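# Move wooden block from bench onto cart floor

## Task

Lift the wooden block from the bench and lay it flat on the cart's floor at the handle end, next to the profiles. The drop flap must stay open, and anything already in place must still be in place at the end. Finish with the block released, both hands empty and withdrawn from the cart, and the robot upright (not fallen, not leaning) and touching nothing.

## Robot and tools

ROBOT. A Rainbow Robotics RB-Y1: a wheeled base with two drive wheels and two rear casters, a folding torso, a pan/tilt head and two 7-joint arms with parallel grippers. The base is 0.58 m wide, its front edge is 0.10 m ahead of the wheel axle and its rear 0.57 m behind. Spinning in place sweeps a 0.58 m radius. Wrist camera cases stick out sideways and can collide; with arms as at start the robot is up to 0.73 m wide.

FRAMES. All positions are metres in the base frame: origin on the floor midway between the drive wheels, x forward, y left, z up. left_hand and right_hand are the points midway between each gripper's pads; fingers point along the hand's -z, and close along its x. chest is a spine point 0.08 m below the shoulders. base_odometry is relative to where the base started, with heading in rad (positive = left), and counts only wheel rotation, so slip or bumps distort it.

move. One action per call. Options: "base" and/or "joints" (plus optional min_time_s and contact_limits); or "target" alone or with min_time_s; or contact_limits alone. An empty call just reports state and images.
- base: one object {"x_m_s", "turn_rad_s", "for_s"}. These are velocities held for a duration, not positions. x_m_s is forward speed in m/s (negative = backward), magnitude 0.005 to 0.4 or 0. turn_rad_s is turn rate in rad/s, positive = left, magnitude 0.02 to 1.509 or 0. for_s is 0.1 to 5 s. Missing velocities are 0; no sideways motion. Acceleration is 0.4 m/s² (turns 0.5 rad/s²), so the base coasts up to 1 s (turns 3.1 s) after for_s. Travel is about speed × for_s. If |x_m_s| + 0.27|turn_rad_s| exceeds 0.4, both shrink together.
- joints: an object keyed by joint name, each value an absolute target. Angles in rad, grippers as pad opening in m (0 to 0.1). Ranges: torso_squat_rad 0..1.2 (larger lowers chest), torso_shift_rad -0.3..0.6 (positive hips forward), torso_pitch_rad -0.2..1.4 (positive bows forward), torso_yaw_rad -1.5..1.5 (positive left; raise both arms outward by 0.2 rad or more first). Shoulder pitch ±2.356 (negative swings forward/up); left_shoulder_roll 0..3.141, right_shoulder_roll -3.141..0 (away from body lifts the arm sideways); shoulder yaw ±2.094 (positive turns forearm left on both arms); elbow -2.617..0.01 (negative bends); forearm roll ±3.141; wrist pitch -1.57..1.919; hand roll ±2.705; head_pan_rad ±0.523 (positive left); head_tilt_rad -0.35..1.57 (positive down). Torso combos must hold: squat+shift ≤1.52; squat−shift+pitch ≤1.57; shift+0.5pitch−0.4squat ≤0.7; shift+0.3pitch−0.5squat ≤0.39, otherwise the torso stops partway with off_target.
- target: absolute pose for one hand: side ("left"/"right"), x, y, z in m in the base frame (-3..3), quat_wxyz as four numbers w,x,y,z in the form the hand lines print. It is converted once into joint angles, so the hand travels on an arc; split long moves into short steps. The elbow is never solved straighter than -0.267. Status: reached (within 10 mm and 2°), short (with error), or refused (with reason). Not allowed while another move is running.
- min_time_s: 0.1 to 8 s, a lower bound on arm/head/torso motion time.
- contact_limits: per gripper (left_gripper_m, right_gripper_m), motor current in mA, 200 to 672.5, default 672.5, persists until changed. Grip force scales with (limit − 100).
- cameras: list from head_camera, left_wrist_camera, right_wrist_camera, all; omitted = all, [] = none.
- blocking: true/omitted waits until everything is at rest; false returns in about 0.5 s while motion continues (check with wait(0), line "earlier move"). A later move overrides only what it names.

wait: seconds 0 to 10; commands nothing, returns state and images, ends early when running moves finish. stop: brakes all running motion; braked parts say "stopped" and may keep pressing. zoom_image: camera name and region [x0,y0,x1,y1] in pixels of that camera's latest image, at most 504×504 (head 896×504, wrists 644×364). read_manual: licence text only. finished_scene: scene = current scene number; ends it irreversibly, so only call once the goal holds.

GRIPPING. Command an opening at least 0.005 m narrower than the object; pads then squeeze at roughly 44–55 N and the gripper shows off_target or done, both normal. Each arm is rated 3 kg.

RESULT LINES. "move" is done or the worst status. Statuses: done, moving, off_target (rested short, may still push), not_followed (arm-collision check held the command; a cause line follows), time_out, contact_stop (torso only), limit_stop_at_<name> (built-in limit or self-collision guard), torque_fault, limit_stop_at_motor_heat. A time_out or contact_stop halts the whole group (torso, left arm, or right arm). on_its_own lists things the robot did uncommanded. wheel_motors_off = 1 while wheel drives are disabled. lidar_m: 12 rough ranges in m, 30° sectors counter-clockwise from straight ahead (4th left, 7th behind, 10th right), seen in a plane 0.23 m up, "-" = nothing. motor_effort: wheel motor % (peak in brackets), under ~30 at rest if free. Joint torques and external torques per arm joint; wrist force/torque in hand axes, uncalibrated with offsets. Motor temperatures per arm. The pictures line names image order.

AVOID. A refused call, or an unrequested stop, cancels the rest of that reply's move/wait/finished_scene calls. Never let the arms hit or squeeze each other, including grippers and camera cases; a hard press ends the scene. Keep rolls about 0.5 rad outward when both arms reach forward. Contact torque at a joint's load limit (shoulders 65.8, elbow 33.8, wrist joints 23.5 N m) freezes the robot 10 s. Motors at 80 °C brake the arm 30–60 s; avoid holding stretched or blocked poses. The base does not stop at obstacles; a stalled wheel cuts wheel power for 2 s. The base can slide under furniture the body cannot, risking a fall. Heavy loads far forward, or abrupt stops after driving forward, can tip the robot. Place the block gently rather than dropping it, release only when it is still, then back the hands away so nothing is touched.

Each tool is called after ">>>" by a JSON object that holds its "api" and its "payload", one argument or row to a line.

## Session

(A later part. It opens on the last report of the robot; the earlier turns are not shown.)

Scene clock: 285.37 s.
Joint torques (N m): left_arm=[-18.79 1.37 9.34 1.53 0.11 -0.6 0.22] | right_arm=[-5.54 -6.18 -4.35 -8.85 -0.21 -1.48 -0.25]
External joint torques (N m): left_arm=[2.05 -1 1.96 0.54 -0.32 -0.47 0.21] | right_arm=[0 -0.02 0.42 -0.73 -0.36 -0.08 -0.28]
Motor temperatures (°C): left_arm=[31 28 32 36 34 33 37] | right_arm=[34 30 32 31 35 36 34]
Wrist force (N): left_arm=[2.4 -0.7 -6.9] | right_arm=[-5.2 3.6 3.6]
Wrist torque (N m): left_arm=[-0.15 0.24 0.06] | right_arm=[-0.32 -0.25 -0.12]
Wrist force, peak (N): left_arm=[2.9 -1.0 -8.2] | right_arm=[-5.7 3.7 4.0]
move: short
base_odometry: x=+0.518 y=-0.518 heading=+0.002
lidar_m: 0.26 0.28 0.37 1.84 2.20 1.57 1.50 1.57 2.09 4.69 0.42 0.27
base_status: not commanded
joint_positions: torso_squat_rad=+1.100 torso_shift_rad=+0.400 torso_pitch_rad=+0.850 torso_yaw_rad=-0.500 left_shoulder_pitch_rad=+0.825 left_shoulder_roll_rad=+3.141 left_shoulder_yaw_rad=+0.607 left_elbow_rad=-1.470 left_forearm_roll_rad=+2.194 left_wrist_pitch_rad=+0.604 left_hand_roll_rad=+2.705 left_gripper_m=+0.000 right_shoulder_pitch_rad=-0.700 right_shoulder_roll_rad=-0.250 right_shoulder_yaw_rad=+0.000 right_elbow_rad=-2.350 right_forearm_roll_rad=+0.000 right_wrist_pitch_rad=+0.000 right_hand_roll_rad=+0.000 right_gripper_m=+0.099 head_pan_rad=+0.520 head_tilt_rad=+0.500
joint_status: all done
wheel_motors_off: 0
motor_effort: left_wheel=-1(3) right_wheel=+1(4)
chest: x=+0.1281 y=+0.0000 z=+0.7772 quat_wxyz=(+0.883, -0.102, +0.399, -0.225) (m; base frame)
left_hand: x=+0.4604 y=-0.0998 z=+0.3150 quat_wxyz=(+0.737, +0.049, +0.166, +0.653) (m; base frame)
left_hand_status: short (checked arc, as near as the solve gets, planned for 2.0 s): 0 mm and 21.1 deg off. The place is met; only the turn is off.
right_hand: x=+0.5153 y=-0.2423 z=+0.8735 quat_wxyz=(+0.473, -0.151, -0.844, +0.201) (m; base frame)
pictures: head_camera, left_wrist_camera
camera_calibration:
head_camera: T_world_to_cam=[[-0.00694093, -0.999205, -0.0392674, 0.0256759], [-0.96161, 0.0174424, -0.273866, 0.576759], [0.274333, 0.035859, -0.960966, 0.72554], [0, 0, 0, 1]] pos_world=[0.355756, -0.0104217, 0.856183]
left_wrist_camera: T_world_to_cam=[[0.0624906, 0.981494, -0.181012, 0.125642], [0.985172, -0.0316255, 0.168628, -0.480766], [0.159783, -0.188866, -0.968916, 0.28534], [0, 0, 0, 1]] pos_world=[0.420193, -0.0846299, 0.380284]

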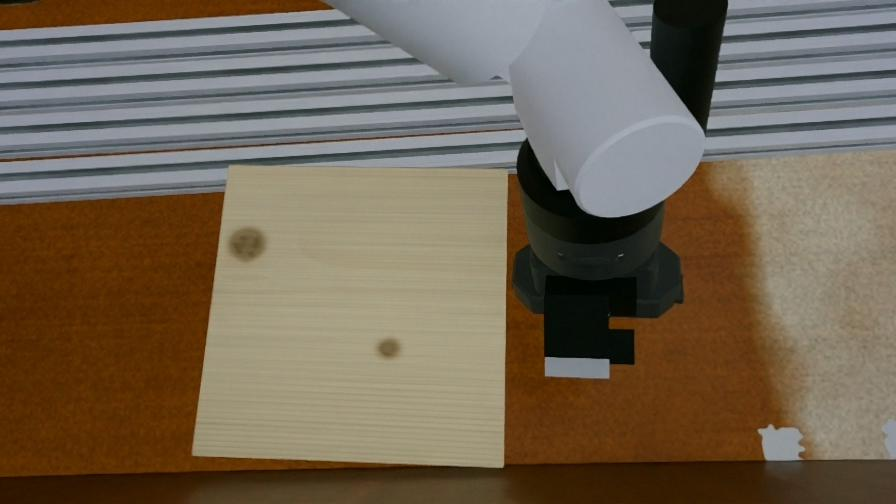

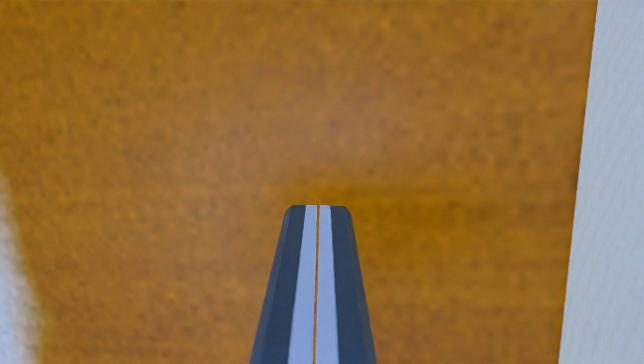

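>>> {"api": "move", "payload": {
  "target": {"side":"left","x":0.460,"y":-0.02,"z":0.318,"quat_wxyz":[0.731,0.02,0.08,0.677]},
  "min_time_s": 2,
  "cameras": ["head_camera","left_wrist_camera"]
}}

>>> {"api": "move", "payload": {
  "target": {"side":"left","x":0.460,"y":0.05,"z":0.318,"quat_wxyz":[0.7071,0,0,0.7071]},
  "min_time_s": 2,
  "cameras": ["head_camera","left_wrist_camera"]
}}

Scene clock: 289.83 s.
Joint torques (N m): left_arm=[-17.65 0.08 2.25 -0.85 0.33 0.88 0.26] | right_arm=[-5.62 -6.55 -4.8 -8.88 -0.14 -1.47 -0.04]
External joint torques (N m): left_arm=[1.34 -2.48 -2.84 -1.47 0.13 1 0.25] | right_arm=[-0.08 -0.39 -0.04 -0.76 -0.29 -0.07 -0.07]
Motor temperatures (°C): left_arm=[31 28 32 36 34 33 37] | right_arm=[34 30 32 31 35 36 34]
Wrist force (N): left_arm=[-4.2 -0.9 -10.2] | right_arm=[-5.2 3.7 4.0]
Wrist torque (N m): left_arm=[-0.22 0.24 0.03] | right_arm=[-0.37 -0.27 -0.10]
Wrist force, peak (N): left_arm=[-8.4 -5.5 -12.3] | right_arm=[-5.8 3.6 4.1]
move: short
base_odometry: x=+0.518 y=-0.518 heading=+0.002
lidar_m: 0.26 0.27 0.39 1.85 2.21 1.58 1.50 1.56 2.09 4.69 0.43 0.28
base_status: not commanded
joint_positions: torso_squat_rad=+1.100 torso_shift_rad=+0.400 torso_pitch_rad=+0.850 torso_yaw_rad=-0.500 left_shoulder_pitch_rad=+0.618 left_shoulder_roll_rad=+3.141 left_shoulder_yaw_rad=+0.266 left_elbow_rad=-1.777 left_forearm_roll_rad=+2.253 left_wrist_pitch_rad=+0.314 left_hand_roll_rad=+2.705 left_gripper_m=+0.000 right_shoulder_pitch_rad=-0.700 right_shoulder_roll_rad=-0.250 right_shoulder_yaw_rad=+0.000 right_elbow_rad=-2.350 right_forearm_roll_rad=+0.000 right_wrist_pitch_rad=+0.000 right_hand_roll_rad=+0.000 right_gripper_m=+0.099 head_pan_rad=+0.520 head_tilt_rad=+0.500
joint_status: all done
wheel_motors_off: 0
motor_effort: left_wheel=-5(6) right_wheel=+4(5)
chest: x=+0.1280 y=+0.0000 z=+0.7772 quat_wxyz=(+0.883, -0.102, +0.399, -0.226) (m; base frame)
left_hand: x=+0.4603 y=-0.0207 z=+0.3182 quat_wxyz=(+0.734, +0.041, +0.137, +0.664) (m; base frame)
left_hand_status: short (checked arc, as near as the solve gets, planned for 2.0 s): 1 mm and 7.1 deg off. The place is met; only the turn is off.
right_hand: x=+0.5153 y=-0.2424 z=+0.8735 quat_wxyz=(+0.473, -0.151, -0.844, +0.201) (m; base frame)
pictures: head_camera, left_wrist_camera
camera_calibration:
head_camera: T_world_to_cam=[[-0.00715969, -0.999205, -0.0392228, 0.0257164], [-0.961609, 0.0176403, -0.273857, 0.576753], [0.274331, 0.0357562, -0.96097, 0.725544], [0, 0, 0, 1]] pos_world=[0.355755, -0.0104209, 0.856183]
left_wrist_camera: T_world_to_cam=[[0.0524685, 0.987379, -0.149429, 0.0432473], [0.974979, -0.0182816, 0.221542, -0.49061], [0.216014, -0.157314, -0.963634, 0.276402], [0, 0, 0, 1]] pos_world=[0.416359, -0.00818872, 0.381503]

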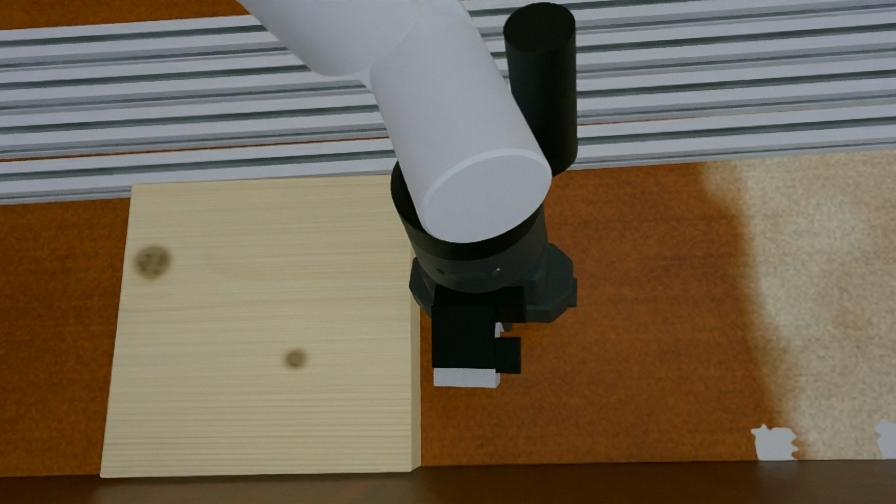

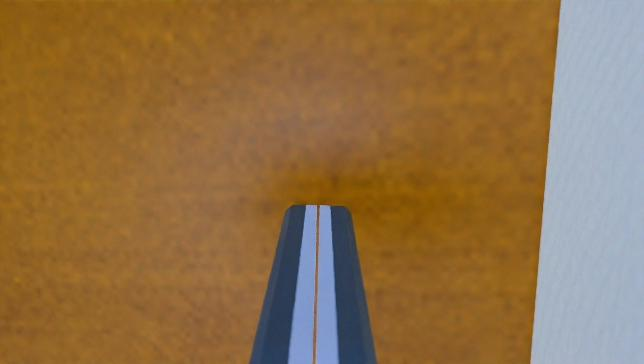

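Scene clock: 292.17 s.
Joint torques (N m): left_arm=[-15.82 0.88 -0.93 -1.87 0.27 1.16 0.24] | right_arm=[-5.51 -6.33 -4.52 -9.02 -0.09 -1.37 -0.1]
External joint torques (N m): left_arm=[1.56 -2.25 -3.91 -1.73 0.22 1.22 0.23] | right_arm=[0.03 -0.17 0.25 -0.9 -0.24 0.02 -0.13]
Motor temperatures (°C): left_arm=[31 28 32 36 34 33 37] | right_arm=[34 30 32 31 35 36 34]
Wrist force (N): left_arm=[-5.5 -0.7 -11.2] | right_arm=[-5.3 3.3 4.0]
Wrist torque (N m): left_arm=[-0.22 0.20 0.11] | right_arm=[-0.33 -0.29 -0.10]
Wrist force, peak (N): left_arm=[-15.5 -6.3 1.0] | right_arm=[-5.7 3.7 4.1]
move: short
base_odometry: x=+0.518 y=-0.518 heading=+0.002
lidar_m: 0.25 0.28 0.38 1.86 2.21 1.57 1.50 1.56 2.08 4.69 0.40 0.28
base_status: not commanded
joint_positions: torso_squat_rad=+1.100 torso_shift_rad=+0.400 torso_pitch_rad=+0.850 torso_yaw_rad=-0.500 left_shoulder_pitch_rad=+0.525 left_shoulder_roll_rad=+3.141 left_shoulder_yaw_rad=+0.029 left_elbow_rad=-1.952 left_forearm_roll_rad=+2.280 left_wrist_pitch_rad=+0.114 left_hand_roll_rad=+2.705 left_gripper_m=+0.000 right_shoulder_pitch_rad=-0.700 right_shoulder_roll_rad=-0.250 right_shoulder_yaw_rad=+0.000 right_elbow_rad=-2.350 right_forearm_roll_rad=+0.000 right_wrist_pitch_rad=+0.000 right_hand_roll_rad=+0.000 right_gripper_m=+0.099 head_pan_rad=+0.520 head_tilt_rad=+0.500
joint_status: all done
wheel_motors_off: 0
motor_effort: left_wheel=-6(6) right_wheel=+3(5)
chest: x=+0.1280 y=+0.0000 z=+0.7772 quat_wxyz=(+0.883, -0.102, +0.399, -0.226) (m; base frame)
left_hand: x=+0.4605 y=+0.0493 z=+0.3182 quat_wxyz=(+0.708, +0.042, +0.114, +0.696) (m; base frame)
left_hand_status: short (checked arc, as near as the solve gets, planned for 2.0 s): 1 mm and 14.0 deg off. The place is met; only the turn is off.
right_hand: x=+0.5153 y=-0.2424 z=+0.8736 quat_wxyz=(+0.473, -0.151, -0.844, +0.201) (m; base frame)
pictures: head_camera, left_wrist_camera
camera_calibration:
head_camera: T_world_to_cam=[[-0.00715345, -0.999205, -0.0392268, 0.0256176], [-0.961602, 0.0176363, -0.273882, 0.576774], [0.274356, 0.0357613, -0.960963, 0.725533], [0, 0, 0, 1]] pos_world=[0.355755, -0.0105209, 0.856183]
left_wrist_camera: T_world_to_cam=[[-0.0233516, 0.994287, -0.104155, -0.00569357], [0.967236, 0.0488147, 0.249142, -0.498042], [0.252803, -0.0949242, -0.96285, 0.267118], [0, 0, 0, 1]] pos_world=[0.414063, 0.0553287, 0.380684]

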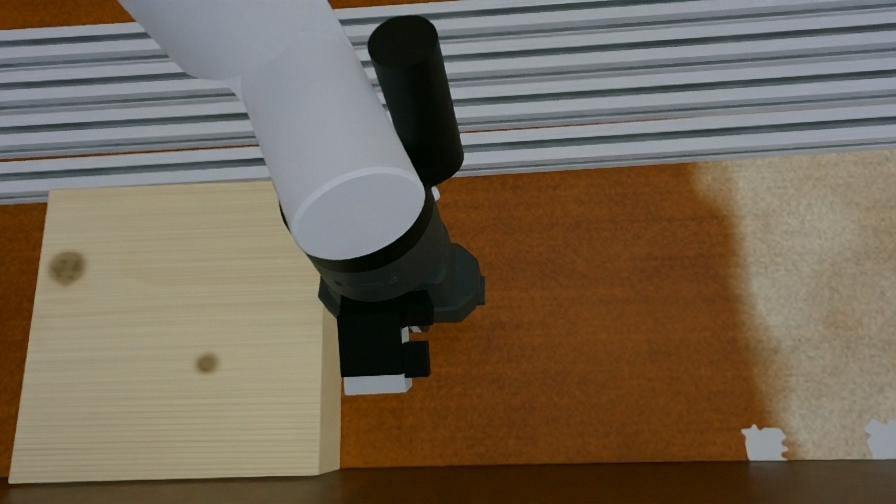

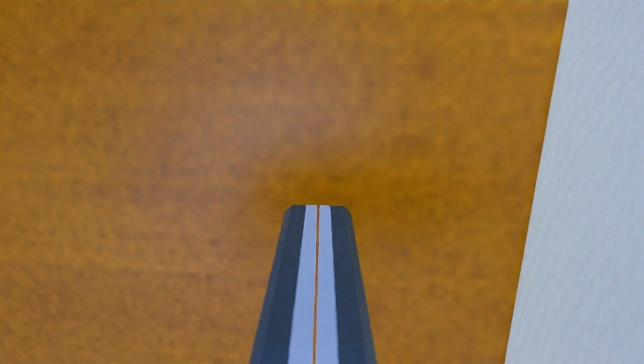

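>>> {"api": "move", "payload": {
  "target": {"side":"left","x":0.452,"y":0.12,"z":0.318,"quat_wxyz":[0.7071,0.03,0.1,0.7]},
  "min_time_s": 2,
  "cameras": ["head_camera"]
}}

>>> {"api": "move", "payload": {
  "target": {"side":"left","x":0.450,"y":0.18,"z":0.318,"quat_wxyz":[0.7071,0.03,0.1,0.7]},
  "min_time_s": 2,
  "cameras": ["head_camera","left_wrist_camera"]
}}

Scene clock: 296.87 s.
Joint torques (N m): left_arm=[-13.62 1.33 -3.24 -3.21 -0.21 1.52 -0.13] | right_arm=[-5.6 -6.54 -4.64 -8.98 0.01 -1.34 -0.08]
External joint torques (N m): left_arm=[1.85 -2.5 -4.24 -2.04 -0.14 1.58 -0.14] | right_arm=[-0.06 -0.38 0.13 -0.87 -0.14 0.05 -0.11]
Motor temperatures (°C): left_arm=[31 28 32 36 34 33 37] | right_arm=[34 30 32 31 35 36 34]
Wrist force (N): left_arm=[-6.9 -1.7 -12.2] | right_arm=[-5.8 3.5 3.2]
Wrist torque (N m): left_arm=[-0.18 0.20 -0.04] | right_arm=[-0.31 -0.36 -0.12]
Wrist force, peak (N): left_arm=[-14.7 -4.2 -1.1] | right_arm=[-6.1 3.7 4.0]
move: done
base_odometry: x=+0.518 y=-0.518 heading=+0.002
lidar_m: 0.26 0.27 0.38 1.84 2.21 1.56 1.50 1.56 2.08 4.70 0.42 0.27
base_status: not commanded
joint_positions: torso_squat_rad=+1.100 torso_shift_rad=+0.400 torso_pitch_rad=+0.850 torso_yaw_rad=-0.500 left_shoulder_pitch_rad=+0.482 left_shoulder_roll_rad=+3.108 left_shoulder_yaw_rad=-0.196 left_elbow_rad=-2.093 left_forearm_roll_rad=+2.207 left_wrist_pitch_rad=-0.098 left_hand_roll_rad=+2.657 left_gripper_m=+0.000 right_shoulder_pitch_rad=-0.700 right_shoulder_roll_rad=-0.250 right_shoulder_yaw_rad=+0.000 right_elbow_rad=-2.350 right_forearm_roll_rad=+0.000 right_wrist_pitch_rad=+0.000 right_hand_roll_rad=+0.000 right_gripper_m=+0.099 head_pan_rad=+0.520 head_tilt_rad=+0.500
joint_status: all done
wheel_motors_off: 0
motor_effort: left_wheel=-6(7) right_wheel=+3(6)
chest: x=+0.1280 y=+0.0000 z=+0.7772 quat_wxyz=(+0.883, -0.102, +0.399, -0.226) (m; base frame)
left_hand: x=+0.4529 y=+0.1190 z=+0.3188 quat_wxyz=(+0.707, +0.033, +0.104, +0.699) (m; base frame)
left_hand_status: reached (checked arc, planned for 2.0 s): 2 mm and 0.5 deg off.
right_hand: x=+0.5153 y=-0.2424 z=+0.8735 quat_wxyz=(+0.473, -0.151, -0.844, +0.201) (m; base frame)
pictures: head_camera
camera_calibration:
head_camera: T_world_to_cam=[[-0.00715345, -0.999205, -0.0392268, 0.0256176], [-0.961602, 0.0176363, -0.273882, 0.576774], [0.274356, 0.0357613, -0.960963, 0.725533], [0, 0, 0, 1]] pos_world=[0.355755, -0.0105209, 0.856183]

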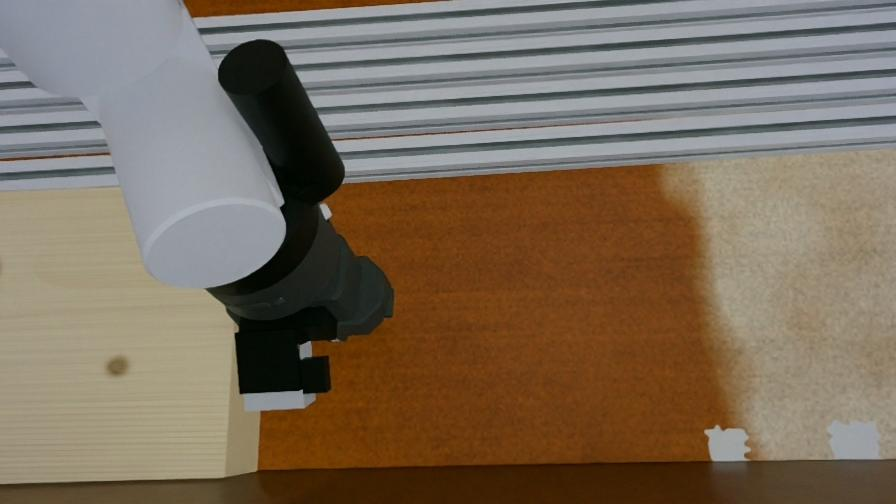

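Scene clock: 299.20 s.
Joint torques (N m): left_arm=[-8.45 1.1 -5.77 -5.12 -0.04 2.11 0.01] | right_arm=[-6.01 -6.46 -4.57 -8.89 -0.12 -1.48 -0.12]
External joint torques (N m): left_arm=[5.21 -3.75 -5.74 -3.57 0.06 2.13 0] | right_arm=[-0.47 -0.3 0.19 -0.78 -0.27 -0.08 -0.16]
Motor temperatures (°C): left_arm=[31 28 32 36 34 33 37] | right_arm=[34 30 32 31 35 36 34]
Wrist force (N): left_arm=[-10.2 -6.6 -4.5] | right_arm=[-5.7 3.2 3.6]
Wrist torque (N m): left_arm=[0.04 -0.32 -0.34] | right_arm=[-0.28 -0.33 -0.10]
Wrist force, peak (N): left_arm=[-13.5 -5.7 -1.2] | right_arm=[-5.4 4.0 4.4]
move: done
base_odometry: x=+0.518 y=-0.518 heading=+0.002
lidar_m: 0.26 0.28 0.37 1.85 2.21 1.57 1.49 1.56 2.09 4.69 0.40 0.28
base_status: not commanded
joint_positions: torso_squat_rad=+1.100 torso_shift_rad=+0.400 torso_pitch_rad=+0.850 torso_yaw_rad=-0.500 left_shoulder_pitch_rad=+0.451 left_shoulder_roll_rad=+2.986 left_shoulder_yaw_rad=-0.351 left_elbow_rad=-2.128 left_forearm_roll_rad=+2.115 left_wrist_pitch_rad=-0.174 left_hand_roll_rad=+2.568 left_gripper_m=+0.000 right_shoulder_pitch_rad=-0.700 right_shoulder_roll_rad=-0.250 right_shoulder_yaw_rad=+0.000 right_elbow_rad=-2.350 right_forearm_roll_rad=+0.000 right_wrist_pitch_rad=+0.000 right_hand_roll_rad=+0.000 right_gripper_m=+0.099 head_pan_rad=+0.520 head_tilt_rad=+0.500
joint_status: all done
wheel_motors_off: 0
motor_effort: left_wheel=-6(7) right_wheel=+2(6)
chest: x=+0.1280 y=+0.0000 z=+0.7772 quat_wxyz=(+0.883, -0.102, +0.399, -0.226) (m; base frame)
left_hand: x=+0.4507 y=+0.1788 z=+0.3181 quat_wxyz=(+0.707, +0.028, +0.099, +0.699) (m; base frame)
left_hand_status: reached (checked arc, planned for 2.0 s): 1 mm and 0.2 deg off.
right_hand: x=+0.5153 y=-0.2424 z=+0.8735 quat_wxyz=(+0.473, -0.151, -0.844, +0.201) (m; base frame)
pictures: head_camera, left_wrist_camera
camera_calibration:
head_camera: T_world_to_cam=[[-0.00715345, -0.999205, -0.0392268, 0.0256176], [-0.961602, 0.0176363, -0.273882, 0.576774], [0.274356, 0.0357613, -0.960963, 0.725533], [0, 0, 0, 1]] pos_world=[0.355755, -0.0105209, 0.856183]
left_wrist_camera: T_world_to_cam=[[-0.0257847, 0.994182, -0.104582, -0.133494], [0.956214, 0.0550378, 0.287447, -0.503229], [0.291531, -0.0925913, -0.95207, 0.260523], [0, 0, 0, 1]] pos_world=[0.401801, 0.184536, 0.378727]

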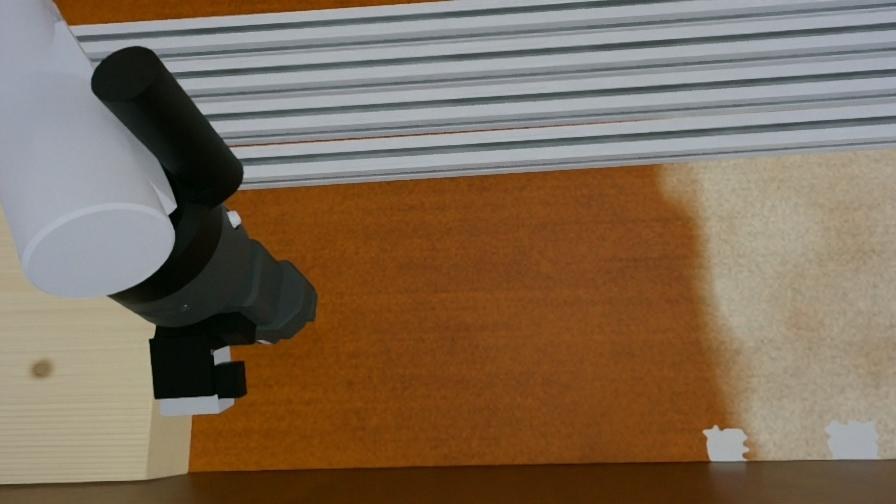

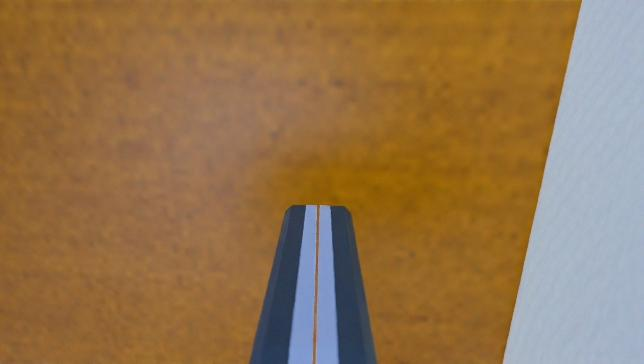

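>>> {"api": "move", "payload": {
  "target": {"side":"left","x":0.450,"y":0.24,"z":0.318,"quat_wxyz":[0.7071,0.03,0.1,0.7]},
  "min_time_s": 2,
  "cameras": ["head_camera"]
}}

>>> {"api": "move", "payload": {
  "target": {"side":"left","x":0.455,"y":0.19,"z":0.325,"quat_wxyz":[0.7071,0.03,0.1,0.7]},
  "min_time_s": 1.5,
  "cameras": []
}}

>>> {"api": "move", "payload": {
  "target": {"side":"left","x":0.465,"y":0.15,"z":0.57,"quat_wxyz":[0.7071,0,0,0.7071]},
  "min_time_s": 2,
  "cameras": ["head_camera","left_wrist_camera"]
}}

Scene clock: 303.70 s.
Joint torques (N m): left_arm=[-10.47 4.93 -4.27 0.53 -0.32 1.49 -0.24] | right_arm=[-5.92 -6.52 -4.47 -9.01 -0.24 -1.4 -0.13]
External joint torques (N m): left_arm=[0.88 -1.71 -3.76 1.89 -0.24 1.5 -0.25] | right_arm=[-0.38 -0.36 0.3 -0.89 -0.39 -0.01 -0.16]
Motor temperatures (°C): left_arm=[31 28 32 36 34 33 37] | right_arm=[34 30 32 31 35 36 34]
Wrist force (N): left_arm=[-4.8 0.9 -11.3] | right_arm=[-5.4 3.3 3.9]
Wrist torque (N m): left_arm=[-0.26 0.25 0.18] | right_arm=[-0.31 -0.28 -0.12]
Wrist force, peak (N): left_arm=[-13.3 -5.6 -3.2] | right_arm=[-5.9 3.8 3.9]
move: done
base_odometry: x=+0.518 y=-0.518 heading=+0.002
lidar_m: 0.26 0.28 0.37 1.84 2.20 1.58 1.49 1.56 2.08 4.69 0.43 0.29
base_status: not commanded
joint_positions: torso_squat_rad=+1.100 torso_shift_rad=+0.400 torso_pitch_rad=+0.850 torso_yaw_rad=-0.500 left_shoulder_pitch_rad=+0.368 left_shoulder_roll_rad=+2.801 left_shoulder_yaw_rad=-0.495 left_elbow_rad=-2.104 left_forearm_roll_rad=+1.954 left_wrist_pitch_rad=-0.152 left_hand_roll_rad=+2.511 left_gripper_m=+0.000 right_shoulder_pitch_rad=-0.700 right_shoulder_roll_rad=-0.250 right_shoulder_yaw_rad=+0.000 right_elbow_rad=-2.350 right_forearm_roll_rad=+0.000 right_wrist_pitch_rad=+0.000 right_hand_roll_rad=+0.000 right_gripper_m=+0.099 head_pan_rad=+0.520 head_tilt_rad=+0.500
joint_status: all done
wheel_motors_off: 0
motor_effort: left_wheel=-6(7) right_wheel=+5(7)
chest: x=+0.1280 y=+0.0000 z=+0.7772 quat_wxyz=(+0.883, -0.102, +0.399, -0.226) (m; base frame)
left_hand: x=+0.4496 y=+0.2394 z=+0.3176 quat_wxyz=(+0.708, +0.028, +0.095, +0.700) (m; base frame)
left_hand_status: reached (checked arc, planned for 2.0 s): 1 mm and 0.7 deg off.
right_hand: x=+0.5153 y=-0.2424 z=+0.8735 quat_wxyz=(+0.473, -0.151, -0.844, +0.201) (m; base frame)
pictures: head_camera
camera_calibration:
head_camera: T_world_to_cam=[[-0.00715345, -0.999205, -0.0392268, 0.0256176], [-0.961602, 0.0176363, -0.273882, 0.576774], [0.274356, 0.0357613, -0.960963, 0.725533], [0, 0, 0, 1]] pos_world=[0.355755, -0.0105209, 0.856183]

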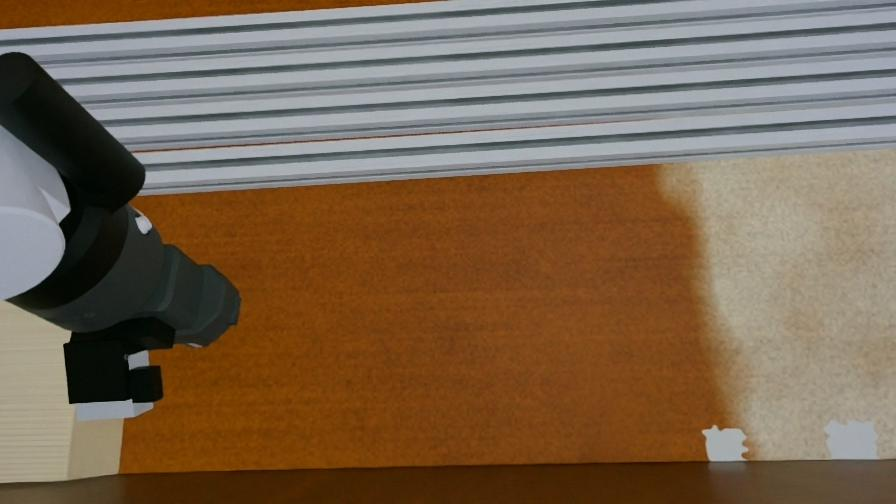

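Scene clock: 305.53 s.
Joint torques (N m): left_arm=[-11.06 4.97 2.37 -1.82 0.14 0.05 0.34] | right_arm=[-5.92 -6.78 -4.91 -8.87 -0.1 -1.42 -0.14]
External joint torques (N m): left_arm=[2.07 -0.74 2.1 -0.5 0.21 0.07 0.33] | right_arm=[-0.38 -0.62 -0.14 -0.76 -0.26 -0.03 -0.17]
Motor temperatures (°C): left_arm=[31 28 32 36 34 33 37] | right_arm=[34 30 32 31 35 36 34]
Wrist force (N): left_arm=[2.0 0.1 -6.6] | right_arm=[-5.8 3.4 4.2]
Wrist torque (N m): left_arm=[-0.25 0.23 0.10] | right_arm=[-0.30 -0.34 -0.13]
Wrist force, peak (N): left_arm=[-6.3 -1.3 -11.6] | right_arm=[-5.9 3.9 3.8]
move: done
base_odometry: x=+0.518 y=-0.518 heading=+0.002
lidar_m: 0.26 0.28 0.36 1.85 2.23 1.58 1.50 1.57 2.09 4.71 0.42 0.28
base_status: not commanded
joint_positions: torso_squat_rad=+1.100 torso_shift_rad=+0.400 torso_pitch_rad=+0.850 torso_yaw_rad=-0.500 left_shoulder_pitch_rad=+0.386 left_shoulder_roll_rad=+2.916 left_shoulder_yaw_rad=-0.373 left_elbow_rad=-2.128 left_forearm_roll_rad=+2.044 left_wrist_pitch_rad=-0.111 left_hand_roll_rad=+2.574 left_gripper_m=+0.000 right_shoulder_pitch_rad=-0.700 right_shoulder_roll_rad=-0.250 right_shoulder_yaw_rad=+0.000 right_elbow_rad=-2.350 right_forearm_roll_rad=+0.000 right_wrist_pitch_rad=+0.000 right_hand_roll_rad=+0.000 right_gripper_m=+0.099 head_pan_rad=+0.520 head_tilt_rad=+0.500
joint_status: all done
wheel_motors_off: 0
motor_effort: left_wheel=-4(6) right_wheel=+4(6)
chest: x=+0.1280 y=+0.0000 z=+0.7772 quat_wxyz=(+0.883, -0.102, +0.399, -0.225) (m; base frame)
left_hand: x=+0.4551 y=+0.1900 z=+0.3251 quat_wxyz=(+0.707, +0.030, +0.101, +0.700) (m; base frame)
left_hand_status: reached (checked arc, planned for 1.5 s): 0 mm and 0.1 deg off.
right_hand: x=+0.5153 y=-0.2423 z=+0.8735 quat_wxyz=(+0.473, -0.151, -0.844, +0.201) (m; base frame)
pictures: none
No camera images: "cameras" was empty.

Scene clock: 307.87 s.
Joint torques (N m): left_arm=[-6.56 5.35 5.12 4.23 0.14 -0.37 0.22] | right_arm=[-5.9 -6.77 -4.65 -8.78 -0.2 -1.36 -0.33]
External joint torques (N m): left_arm=[0.88 -1.3 1.78 -0.34 0.07 -0.31 0.22] | right_arm=[-0.36 -0.61 0.12 -0.66 -0.36 0.04 -0.36]
Motor temperatures (°C): left_arm=[31 28 32 36 34 33 37] | right_arm=[34 30 32 31 35 36 34]
Wrist force (N): left_arm=[1.3 1.2 -7.7] | right_arm=[-5.4 3.7 3.4]
Wrist torque (N m): left_arm=[-0.29 0.27 0.12] | right_arm=[-0.35 -0.31 -0.12]
Wrist force, peak (N): left_arm=[1.7 2.3 -8.2] | right_arm=[-5.8 3.9 3.9]
move: done
base_odometry: x=+0.518 y=-0.518 heading=+0.002
lidar_m: 0.26 0.28 0.37 1.85 2.20 1.57 1.49 1.56 2.09 4.68 0.41 0.28
base_status: not commanded
joint_positions: torso_squat_rad=+1.100 torso_shift_rad=+0.400 torso_pitch_rad=+0.850 torso_yaw_rad=-0.500 left_shoulder_pitch_rad=-0.715 left_shoulder_roll_rad=+3.137 left_shoulder_yaw_rad=-0.242 left_elbow_rad=-2.542 left_forearm_roll_rad=+2.323 left_wrist_pitch_rad=+0.638 left_hand_roll_rad=+2.599 left_gripper_m=+0.000 right_shoulder_pitch_rad=-0.700 right_shoulder_roll_rad=-0.250 right_shoulder_yaw_rad=+0.000 right_elbow_rad=-2.350 right_forearm_roll_rad=+0.000 right_wrist_pitch_rad=+0.000 right_hand_roll_rad=+0.000 right_gripper_m=+0.099 head_pan_rad=+0.520 head_tilt_rad=+0.500
joint_status: all done
wheel_motors_off: 0
motor_effort: left_wheel=-1(4) right_wheel=+1(5)
chest: x=+0.1281 y=+0.0000 z=+0.7772 quat_wxyz=(+0.883, -0.102, +0.399, -0.225) (m; base frame)
left_hand: x=+0.4650 y=+0.1500 z=+0.5700 quat_wxyz=(+0.707, +0.000, +0.000, +0.707) (m; base frame)
left_hand_status: reached (checked arc, planned for 2.0 s): 0 mm and 0.0 deg off.
right_hand: x=+0.5153 y=-0.2423 z=+0.8735 quat_wxyz=(+0.473, -0.151, -0.844, +0.201) (m; base frame)
pictures: head_camera, left_wrist_camera
camera_calibration:
head_camera: T_world_to_cam=[[-0.00703735, -0.999203, -0.0392933, 0.0257327], [-0.961609, 0.0175421, -0.273861, 0.576756], [0.274332, 0.0358575, -0.960966, 0.725541], [0, 0, 0, 1]] pos_world=[0.355756, -0.0104214, 0.856183]
left_wrist_camera: T_world_to_cam=[[-0.027051, 0.999593, -0.00905302, -0.132757], [0.887729, 0.0281853, 0.459504, -0.649951], [0.459572, 0.00439342, -0.88813, 0.364355], [0, 0, 0, 1]] pos_world=[0.405942, 0.149422, 0.621048]

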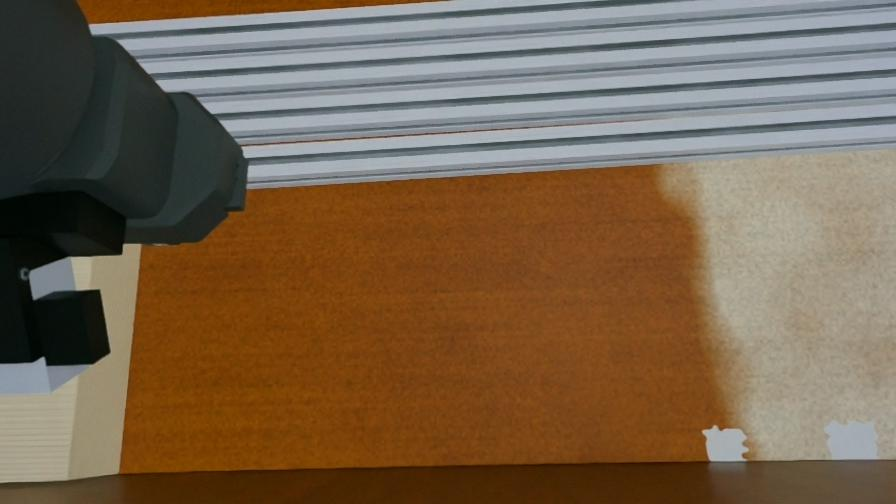

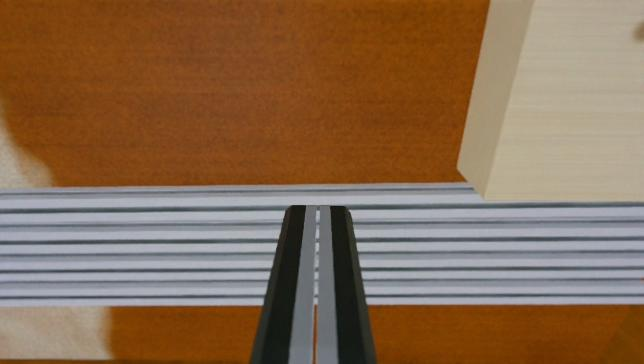

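>>> {"api": "move", "payload": {
  "target": {"side":"left","x":0.45,"y":0.12,"z":0.72,"quat_wxyz":[0.7071,0,0,0.7071]},
  "min_time_s": 2,
  "cameras": []
}}

>>> {"api": "move", "payload": {
  "joints": {"torso_squat_rad":0.8,"torso_shift_rad":0.1,"torso_pitch_rad":0.4},
  "min_time_s": 2,
  "cameras": ["head_camera"]
}}

Scene clock: 312.10 s.
Joint torques (N m): left_arm=[-4.94 4.57 5.42 8.74 0.18 0 -0.38] | right_arm=[-5.86 -6.58 -4.83 -8.86 -0.25 -1.39 -0.16]
External joint torques (N m): left_arm=[0.12 -0.31 1.77 0.73 0.07 0.06 -0.38] | right_arm=[-0.32 -0.42 -0.06 -0.74 -0.4 0 -0.2]
Motor temperatures (°C): left_arm=[31 28 32 36 34 33 37] | right_arm=[34 30 32 31 35 36 34]
Wrist force (N): left_arm=[1.5 1.1 -7.8] | right_arm=[-5.2 2.9 3.7]
Wrist torque (N m): left_arm=[-0.28 0.24 0.09] | right_arm=[-0.26 -0.27 -0.13]
Wrist force, peak (N): left_arm=[0.8 1.8 -8.5] | right_arm=[-6.2 4.0 3.7]
move: done
base_odometry: x=+0.518 y=-0.518 heading=+0.002
lidar_m: 0.26 0.27 0.38 1.85 2.21 1.57 1.50 1.56 2.09 4.69 0.40 0.28
base_status: not commanded
joint_positions: torso_squat_rad=+1.100 torso_shift_rad=+0.400 torso_pitch_rad=+0.850 torso_yaw_rad=-0.500 left_shoulder_pitch_rad=-1.007 left_shoulder_roll_rad=+3.141 left_shoulder_yaw_rad=+0.103 left_elbow_rad=-2.248 left_forearm_roll_rad=+2.708 left_wrist_pitch_rad=+1.276 left_hand_roll_rad=+2.509 left_gripper_m=+0.000 right_shoulder_pitch_rad=-0.700 right_shoulder_roll_rad=-0.250 right_shoulder_yaw_rad=+0.000 right_elbow_rad=-2.350 right_forearm_roll_rad=+0.000 right_wrist_pitch_rad=+0.000 right_hand_roll_rad=+0.000 right_gripper_m=+0.099 head_pan_rad=+0.520 head_tilt_rad=+0.500
joint_status: all done
wheel_motors_off: 0
motor_effort: left_wheel=-1(2) right_wheel=+2(4)
chest: x=+0.1281 y=+0.0000 z=+0.7772 quat_wxyz=(+0.883, -0.102, +0.399, -0.225) (m; base frame)
left_hand: x=+0.4499 y=+0.1199 z=+0.7198 quat_wxyz=(+0.707, -0.001, +0.000, +0.707) (m; base frame)
left_hand_status: reached (checked arc, planned for 2.0 s): 0 mm and 0.1 deg off.
right_hand: x=+0.5153 y=-0.2423 z=+0.8735 quat_wxyz=(+0.473, -0.151, -0.844, +0.201) (m; base frame)
pictures: none
No camera images: "cameras" was empty.

Scene clock: 314.93 s.
Joint torques (N m): left_arm=[-0.18 1 2.33 9.45 -0.48 -0.62 -0.29] | right_arm=[-11.48 -5.41 -4.22 -6.04 -0.24 -0.87 -0.23]
External joint torques (N m): left_arm=[-0.29 -0.38 1.35 0.09 0.09 -0.06 -0.28] | right_arm=[-0.42 -0.15 -0.38 -0.53 -0.32 -0.06 -0.25]
Motor temperatures (°C): left_arm=[31 28 32 36 34 33 37] | right_arm=[34 30 32 31 35 36 34]
Wrist force (N): left_arm=[1.8 3.9 -7.3] | right_arm=[-4.6 2.9 5.9]
Wrist torque (N m): left_arm=[-0.43 0.29 0.10] | right_arm=[-0.27 -0.30 -0.10]
Wrist force, peak (N): left_arm=[1.5 4.3 -8.6] | right_arm=[-6.1 4.0 4.2]
move: done
base_odometry: x=+0.518 y=-0.518 heading=+0.002
lidar_m: 0.26 0.28 0.37 1.85 2.20 1.57 1.49 1.56 2.09 4.69 0.41 0.28
base_status: not commanded
joint_positions: torso_squat_rad=+0.800 torso_shift_rad=+0.100 torso_pitch_rad=+0.400 torso_yaw_rad=-0.500 left_shoulder_pitch_rad=-1.007 left_shoulder_roll_rad=+3.141 left_shoulder_yaw_rad=+0.103 left_elbow_rad=-2.248 left_forearm_roll_rad=+2.708 left_wrist_pitch_rad=+1.276 left_hand_roll_rad=+2.509 left_gripper_m=+0.000 right_shoulder_pitch_rad=-0.700 right_shoulder_roll_rad=-0.250 right_shoulder_yaw_rad=+0.000 right_elbow_rad=-2.350 right_forearm_roll_rad=+0.000 right_wrist_pitch_rad=+0.000 right_hand_roll_rad=+0.000 right_gripper_m=+0.099 head_pan_rad=+0.520 head_tilt_rad=+0.500
joint_status: all done
wheel_motors_off: 0
motor_effort: left_wheel=+1(4) right_wheel=+0(3)
chest: x=-0.0589 y=+0.0001 z=+1.0508 quat_wxyz=(+0.950, -0.049, +0.192, -0.242) (m; base frame)
left_hand: x=+0.2559 y=+0.1199 z=+1.1391 quat_wxyz=(+0.689, -0.159, -0.158, +0.689) (m; base frame)
right_hand: x=+0.2480 y=-0.2423 z=+1.3059 quat_wxyz=(+0.273, -0.192, -0.929, +0.162) (m; base frame)
pictures: head_camera
camera_calibration:
head_camera: T_world_to_cam=[[0.0108301, -0.999205, -0.0383762, 0.0352285], [-0.746802, 0.0174392, -0.664818, 0.895355], [0.664959, 0.0358595, -0.746019, 0.83682], [0, 0, 0, 1]] pos_world=[0.11182, -0.0104217, 1.22088]

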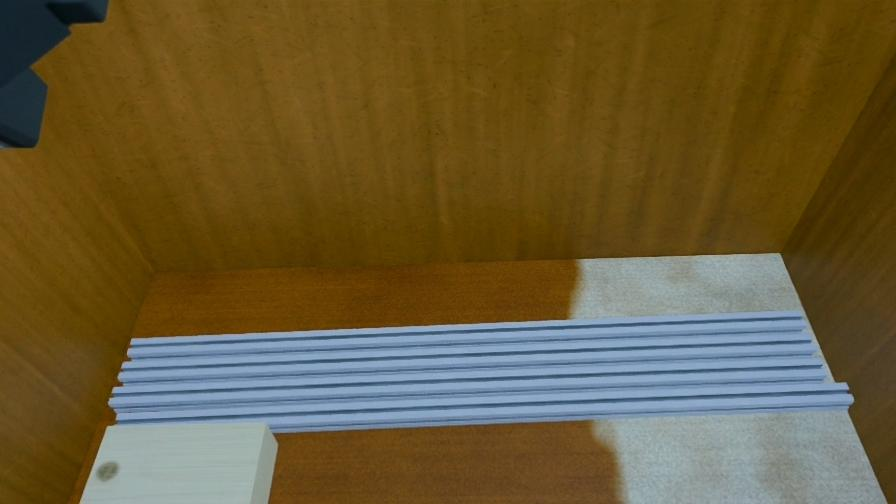

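>>> {"api": "move", "payload": {
  "base": {"x_m_s":-0.25,"for_s":1.6},
  "joints": {"head_pan_rad":0.2,"head_tilt_rad":0.5},
  "cameras": ["head_camera"]
}}

>>> {"api": "zoom_image", "payload": {
  "camera": "head_camera",
  "region": [0, 100, 500, 500]
}}

Scene clock: 318.53 s.
Joint torques (N m): left_arm=[0.32 0.59 2.09 9.29 -0.52 -0.63 -0.23] | right_arm=[-11.86 -5.66 -3.67 -6.04 -0.22 -0.84 -0.09]
External joint torques (N m): left_arm=[0.21 -0.78 1.1 -0.07 0.04 -0.06 -0.22] | right_arm=[-0.79 -0.41 0.16 -0.53 -0.31 -0.03 -0.11]
Motor temperatures (°C): left_arm=[31 28 32 36 34 33 37] | right_arm=[34 30 32 31 35 36 34]
Wrist force (N): left_arm=[1.3 4.2 -7.3] | right_arm=[-3.6 2.7 5.5]
Wrist torque (N m): left_arm=[-0.51 0.26 0.10] | right_arm=[-0.25 -0.20 -0.09]
Wrist force, peak (N): left_arm=[1.2 4.6 -8.5] | right_arm=[-4.1 3.2 6.3]
move: done
base_odometry: x=+0.118 y=-0.519 heading=+0.000
lidar_m: 0.66 0.69 1.26 4.90 1.61 1.16 1.10 1.13 1.55 3.87 2.16 0.71
base_status: done (sent for 1.6 of 1.6 s)
joint_positions: torso_squat_rad=+0.800 torso_shift_rad=+0.100 torso_pitch_rad=+0.400 torso_yaw_rad=-0.500 left_shoulder_pitch_rad=-1.007 left_shoulder_roll_rad=+3.141 left_shoulder_yaw_rad=+0.103 left_elbow_rad=-2.248 left_forearm_roll_rad=+2.708 left_wrist_pitch_rad=+1.276 left_hand_roll_rad=+2.509 left_gripper_m=+0.000 right_shoulder_pitch_rad=-0.700 right_shoulder_roll_rad=-0.250 right_shoulder_yaw_rad=+0.000 right_elbow_rad=-2.350 right_forearm_roll_rad=+0.000 right_wrist_pitch_rad=+0.000 right_hand_roll_rad=+0.000 right_gripper_m=+0.099 head_pan_rad=+0.200 head_tilt_rad=+0.500
joint_status: all done
wheel_motors_off: 0
motor_effort: left_wheel=-22(36) right_wheel=+21(44)
chest: x=-0.0589 y=+0.0001 z=+1.0508 quat_wxyz=(+0.950, -0.049, +0.192, -0.242) (m; base frame)
left_hand: x=+0.2558 y=+0.1199 z=+1.1392 quat_wxyz=(+0.689, -0.159, -0.158, +0.689) (m; base frame)
right_hand: x=+0.2479 y=-0.2423 z=+1.3060 quat_wxyz=(+0.273, -0.192, -0.929, +0.162) (m; base frame)
pictures: head_camera
camera_calibration:
head_camera: T_world_to_cam=[[-0.279823, -0.956338, 0.0843571, -0.104253], [-0.721636, 0.151567, -0.675476, 0.908911], [0.633198, -0.249889, -0.732541, 0.818431], [0, 0, 0, 1]] pos_world=[0.108502, -0.0329448, 1.22228]

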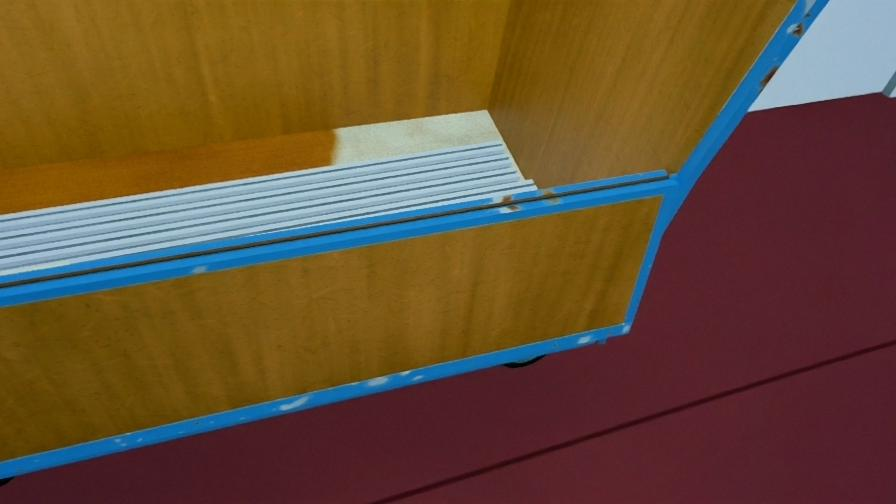

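Scaled by 1.008 from the camera's 896x504 image, which has a finer 1280x720 frame.

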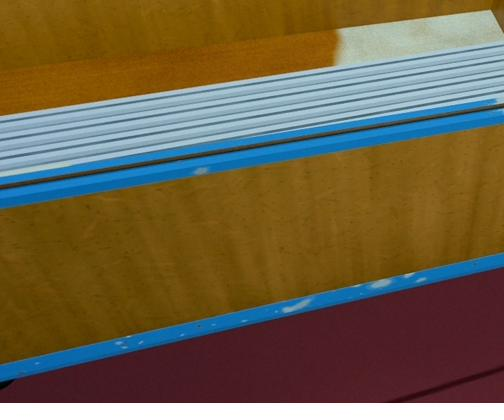

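>>> {"api": "finished_scene", "payload": {
  "scene": 2
}}

The scene is finished: the task was done.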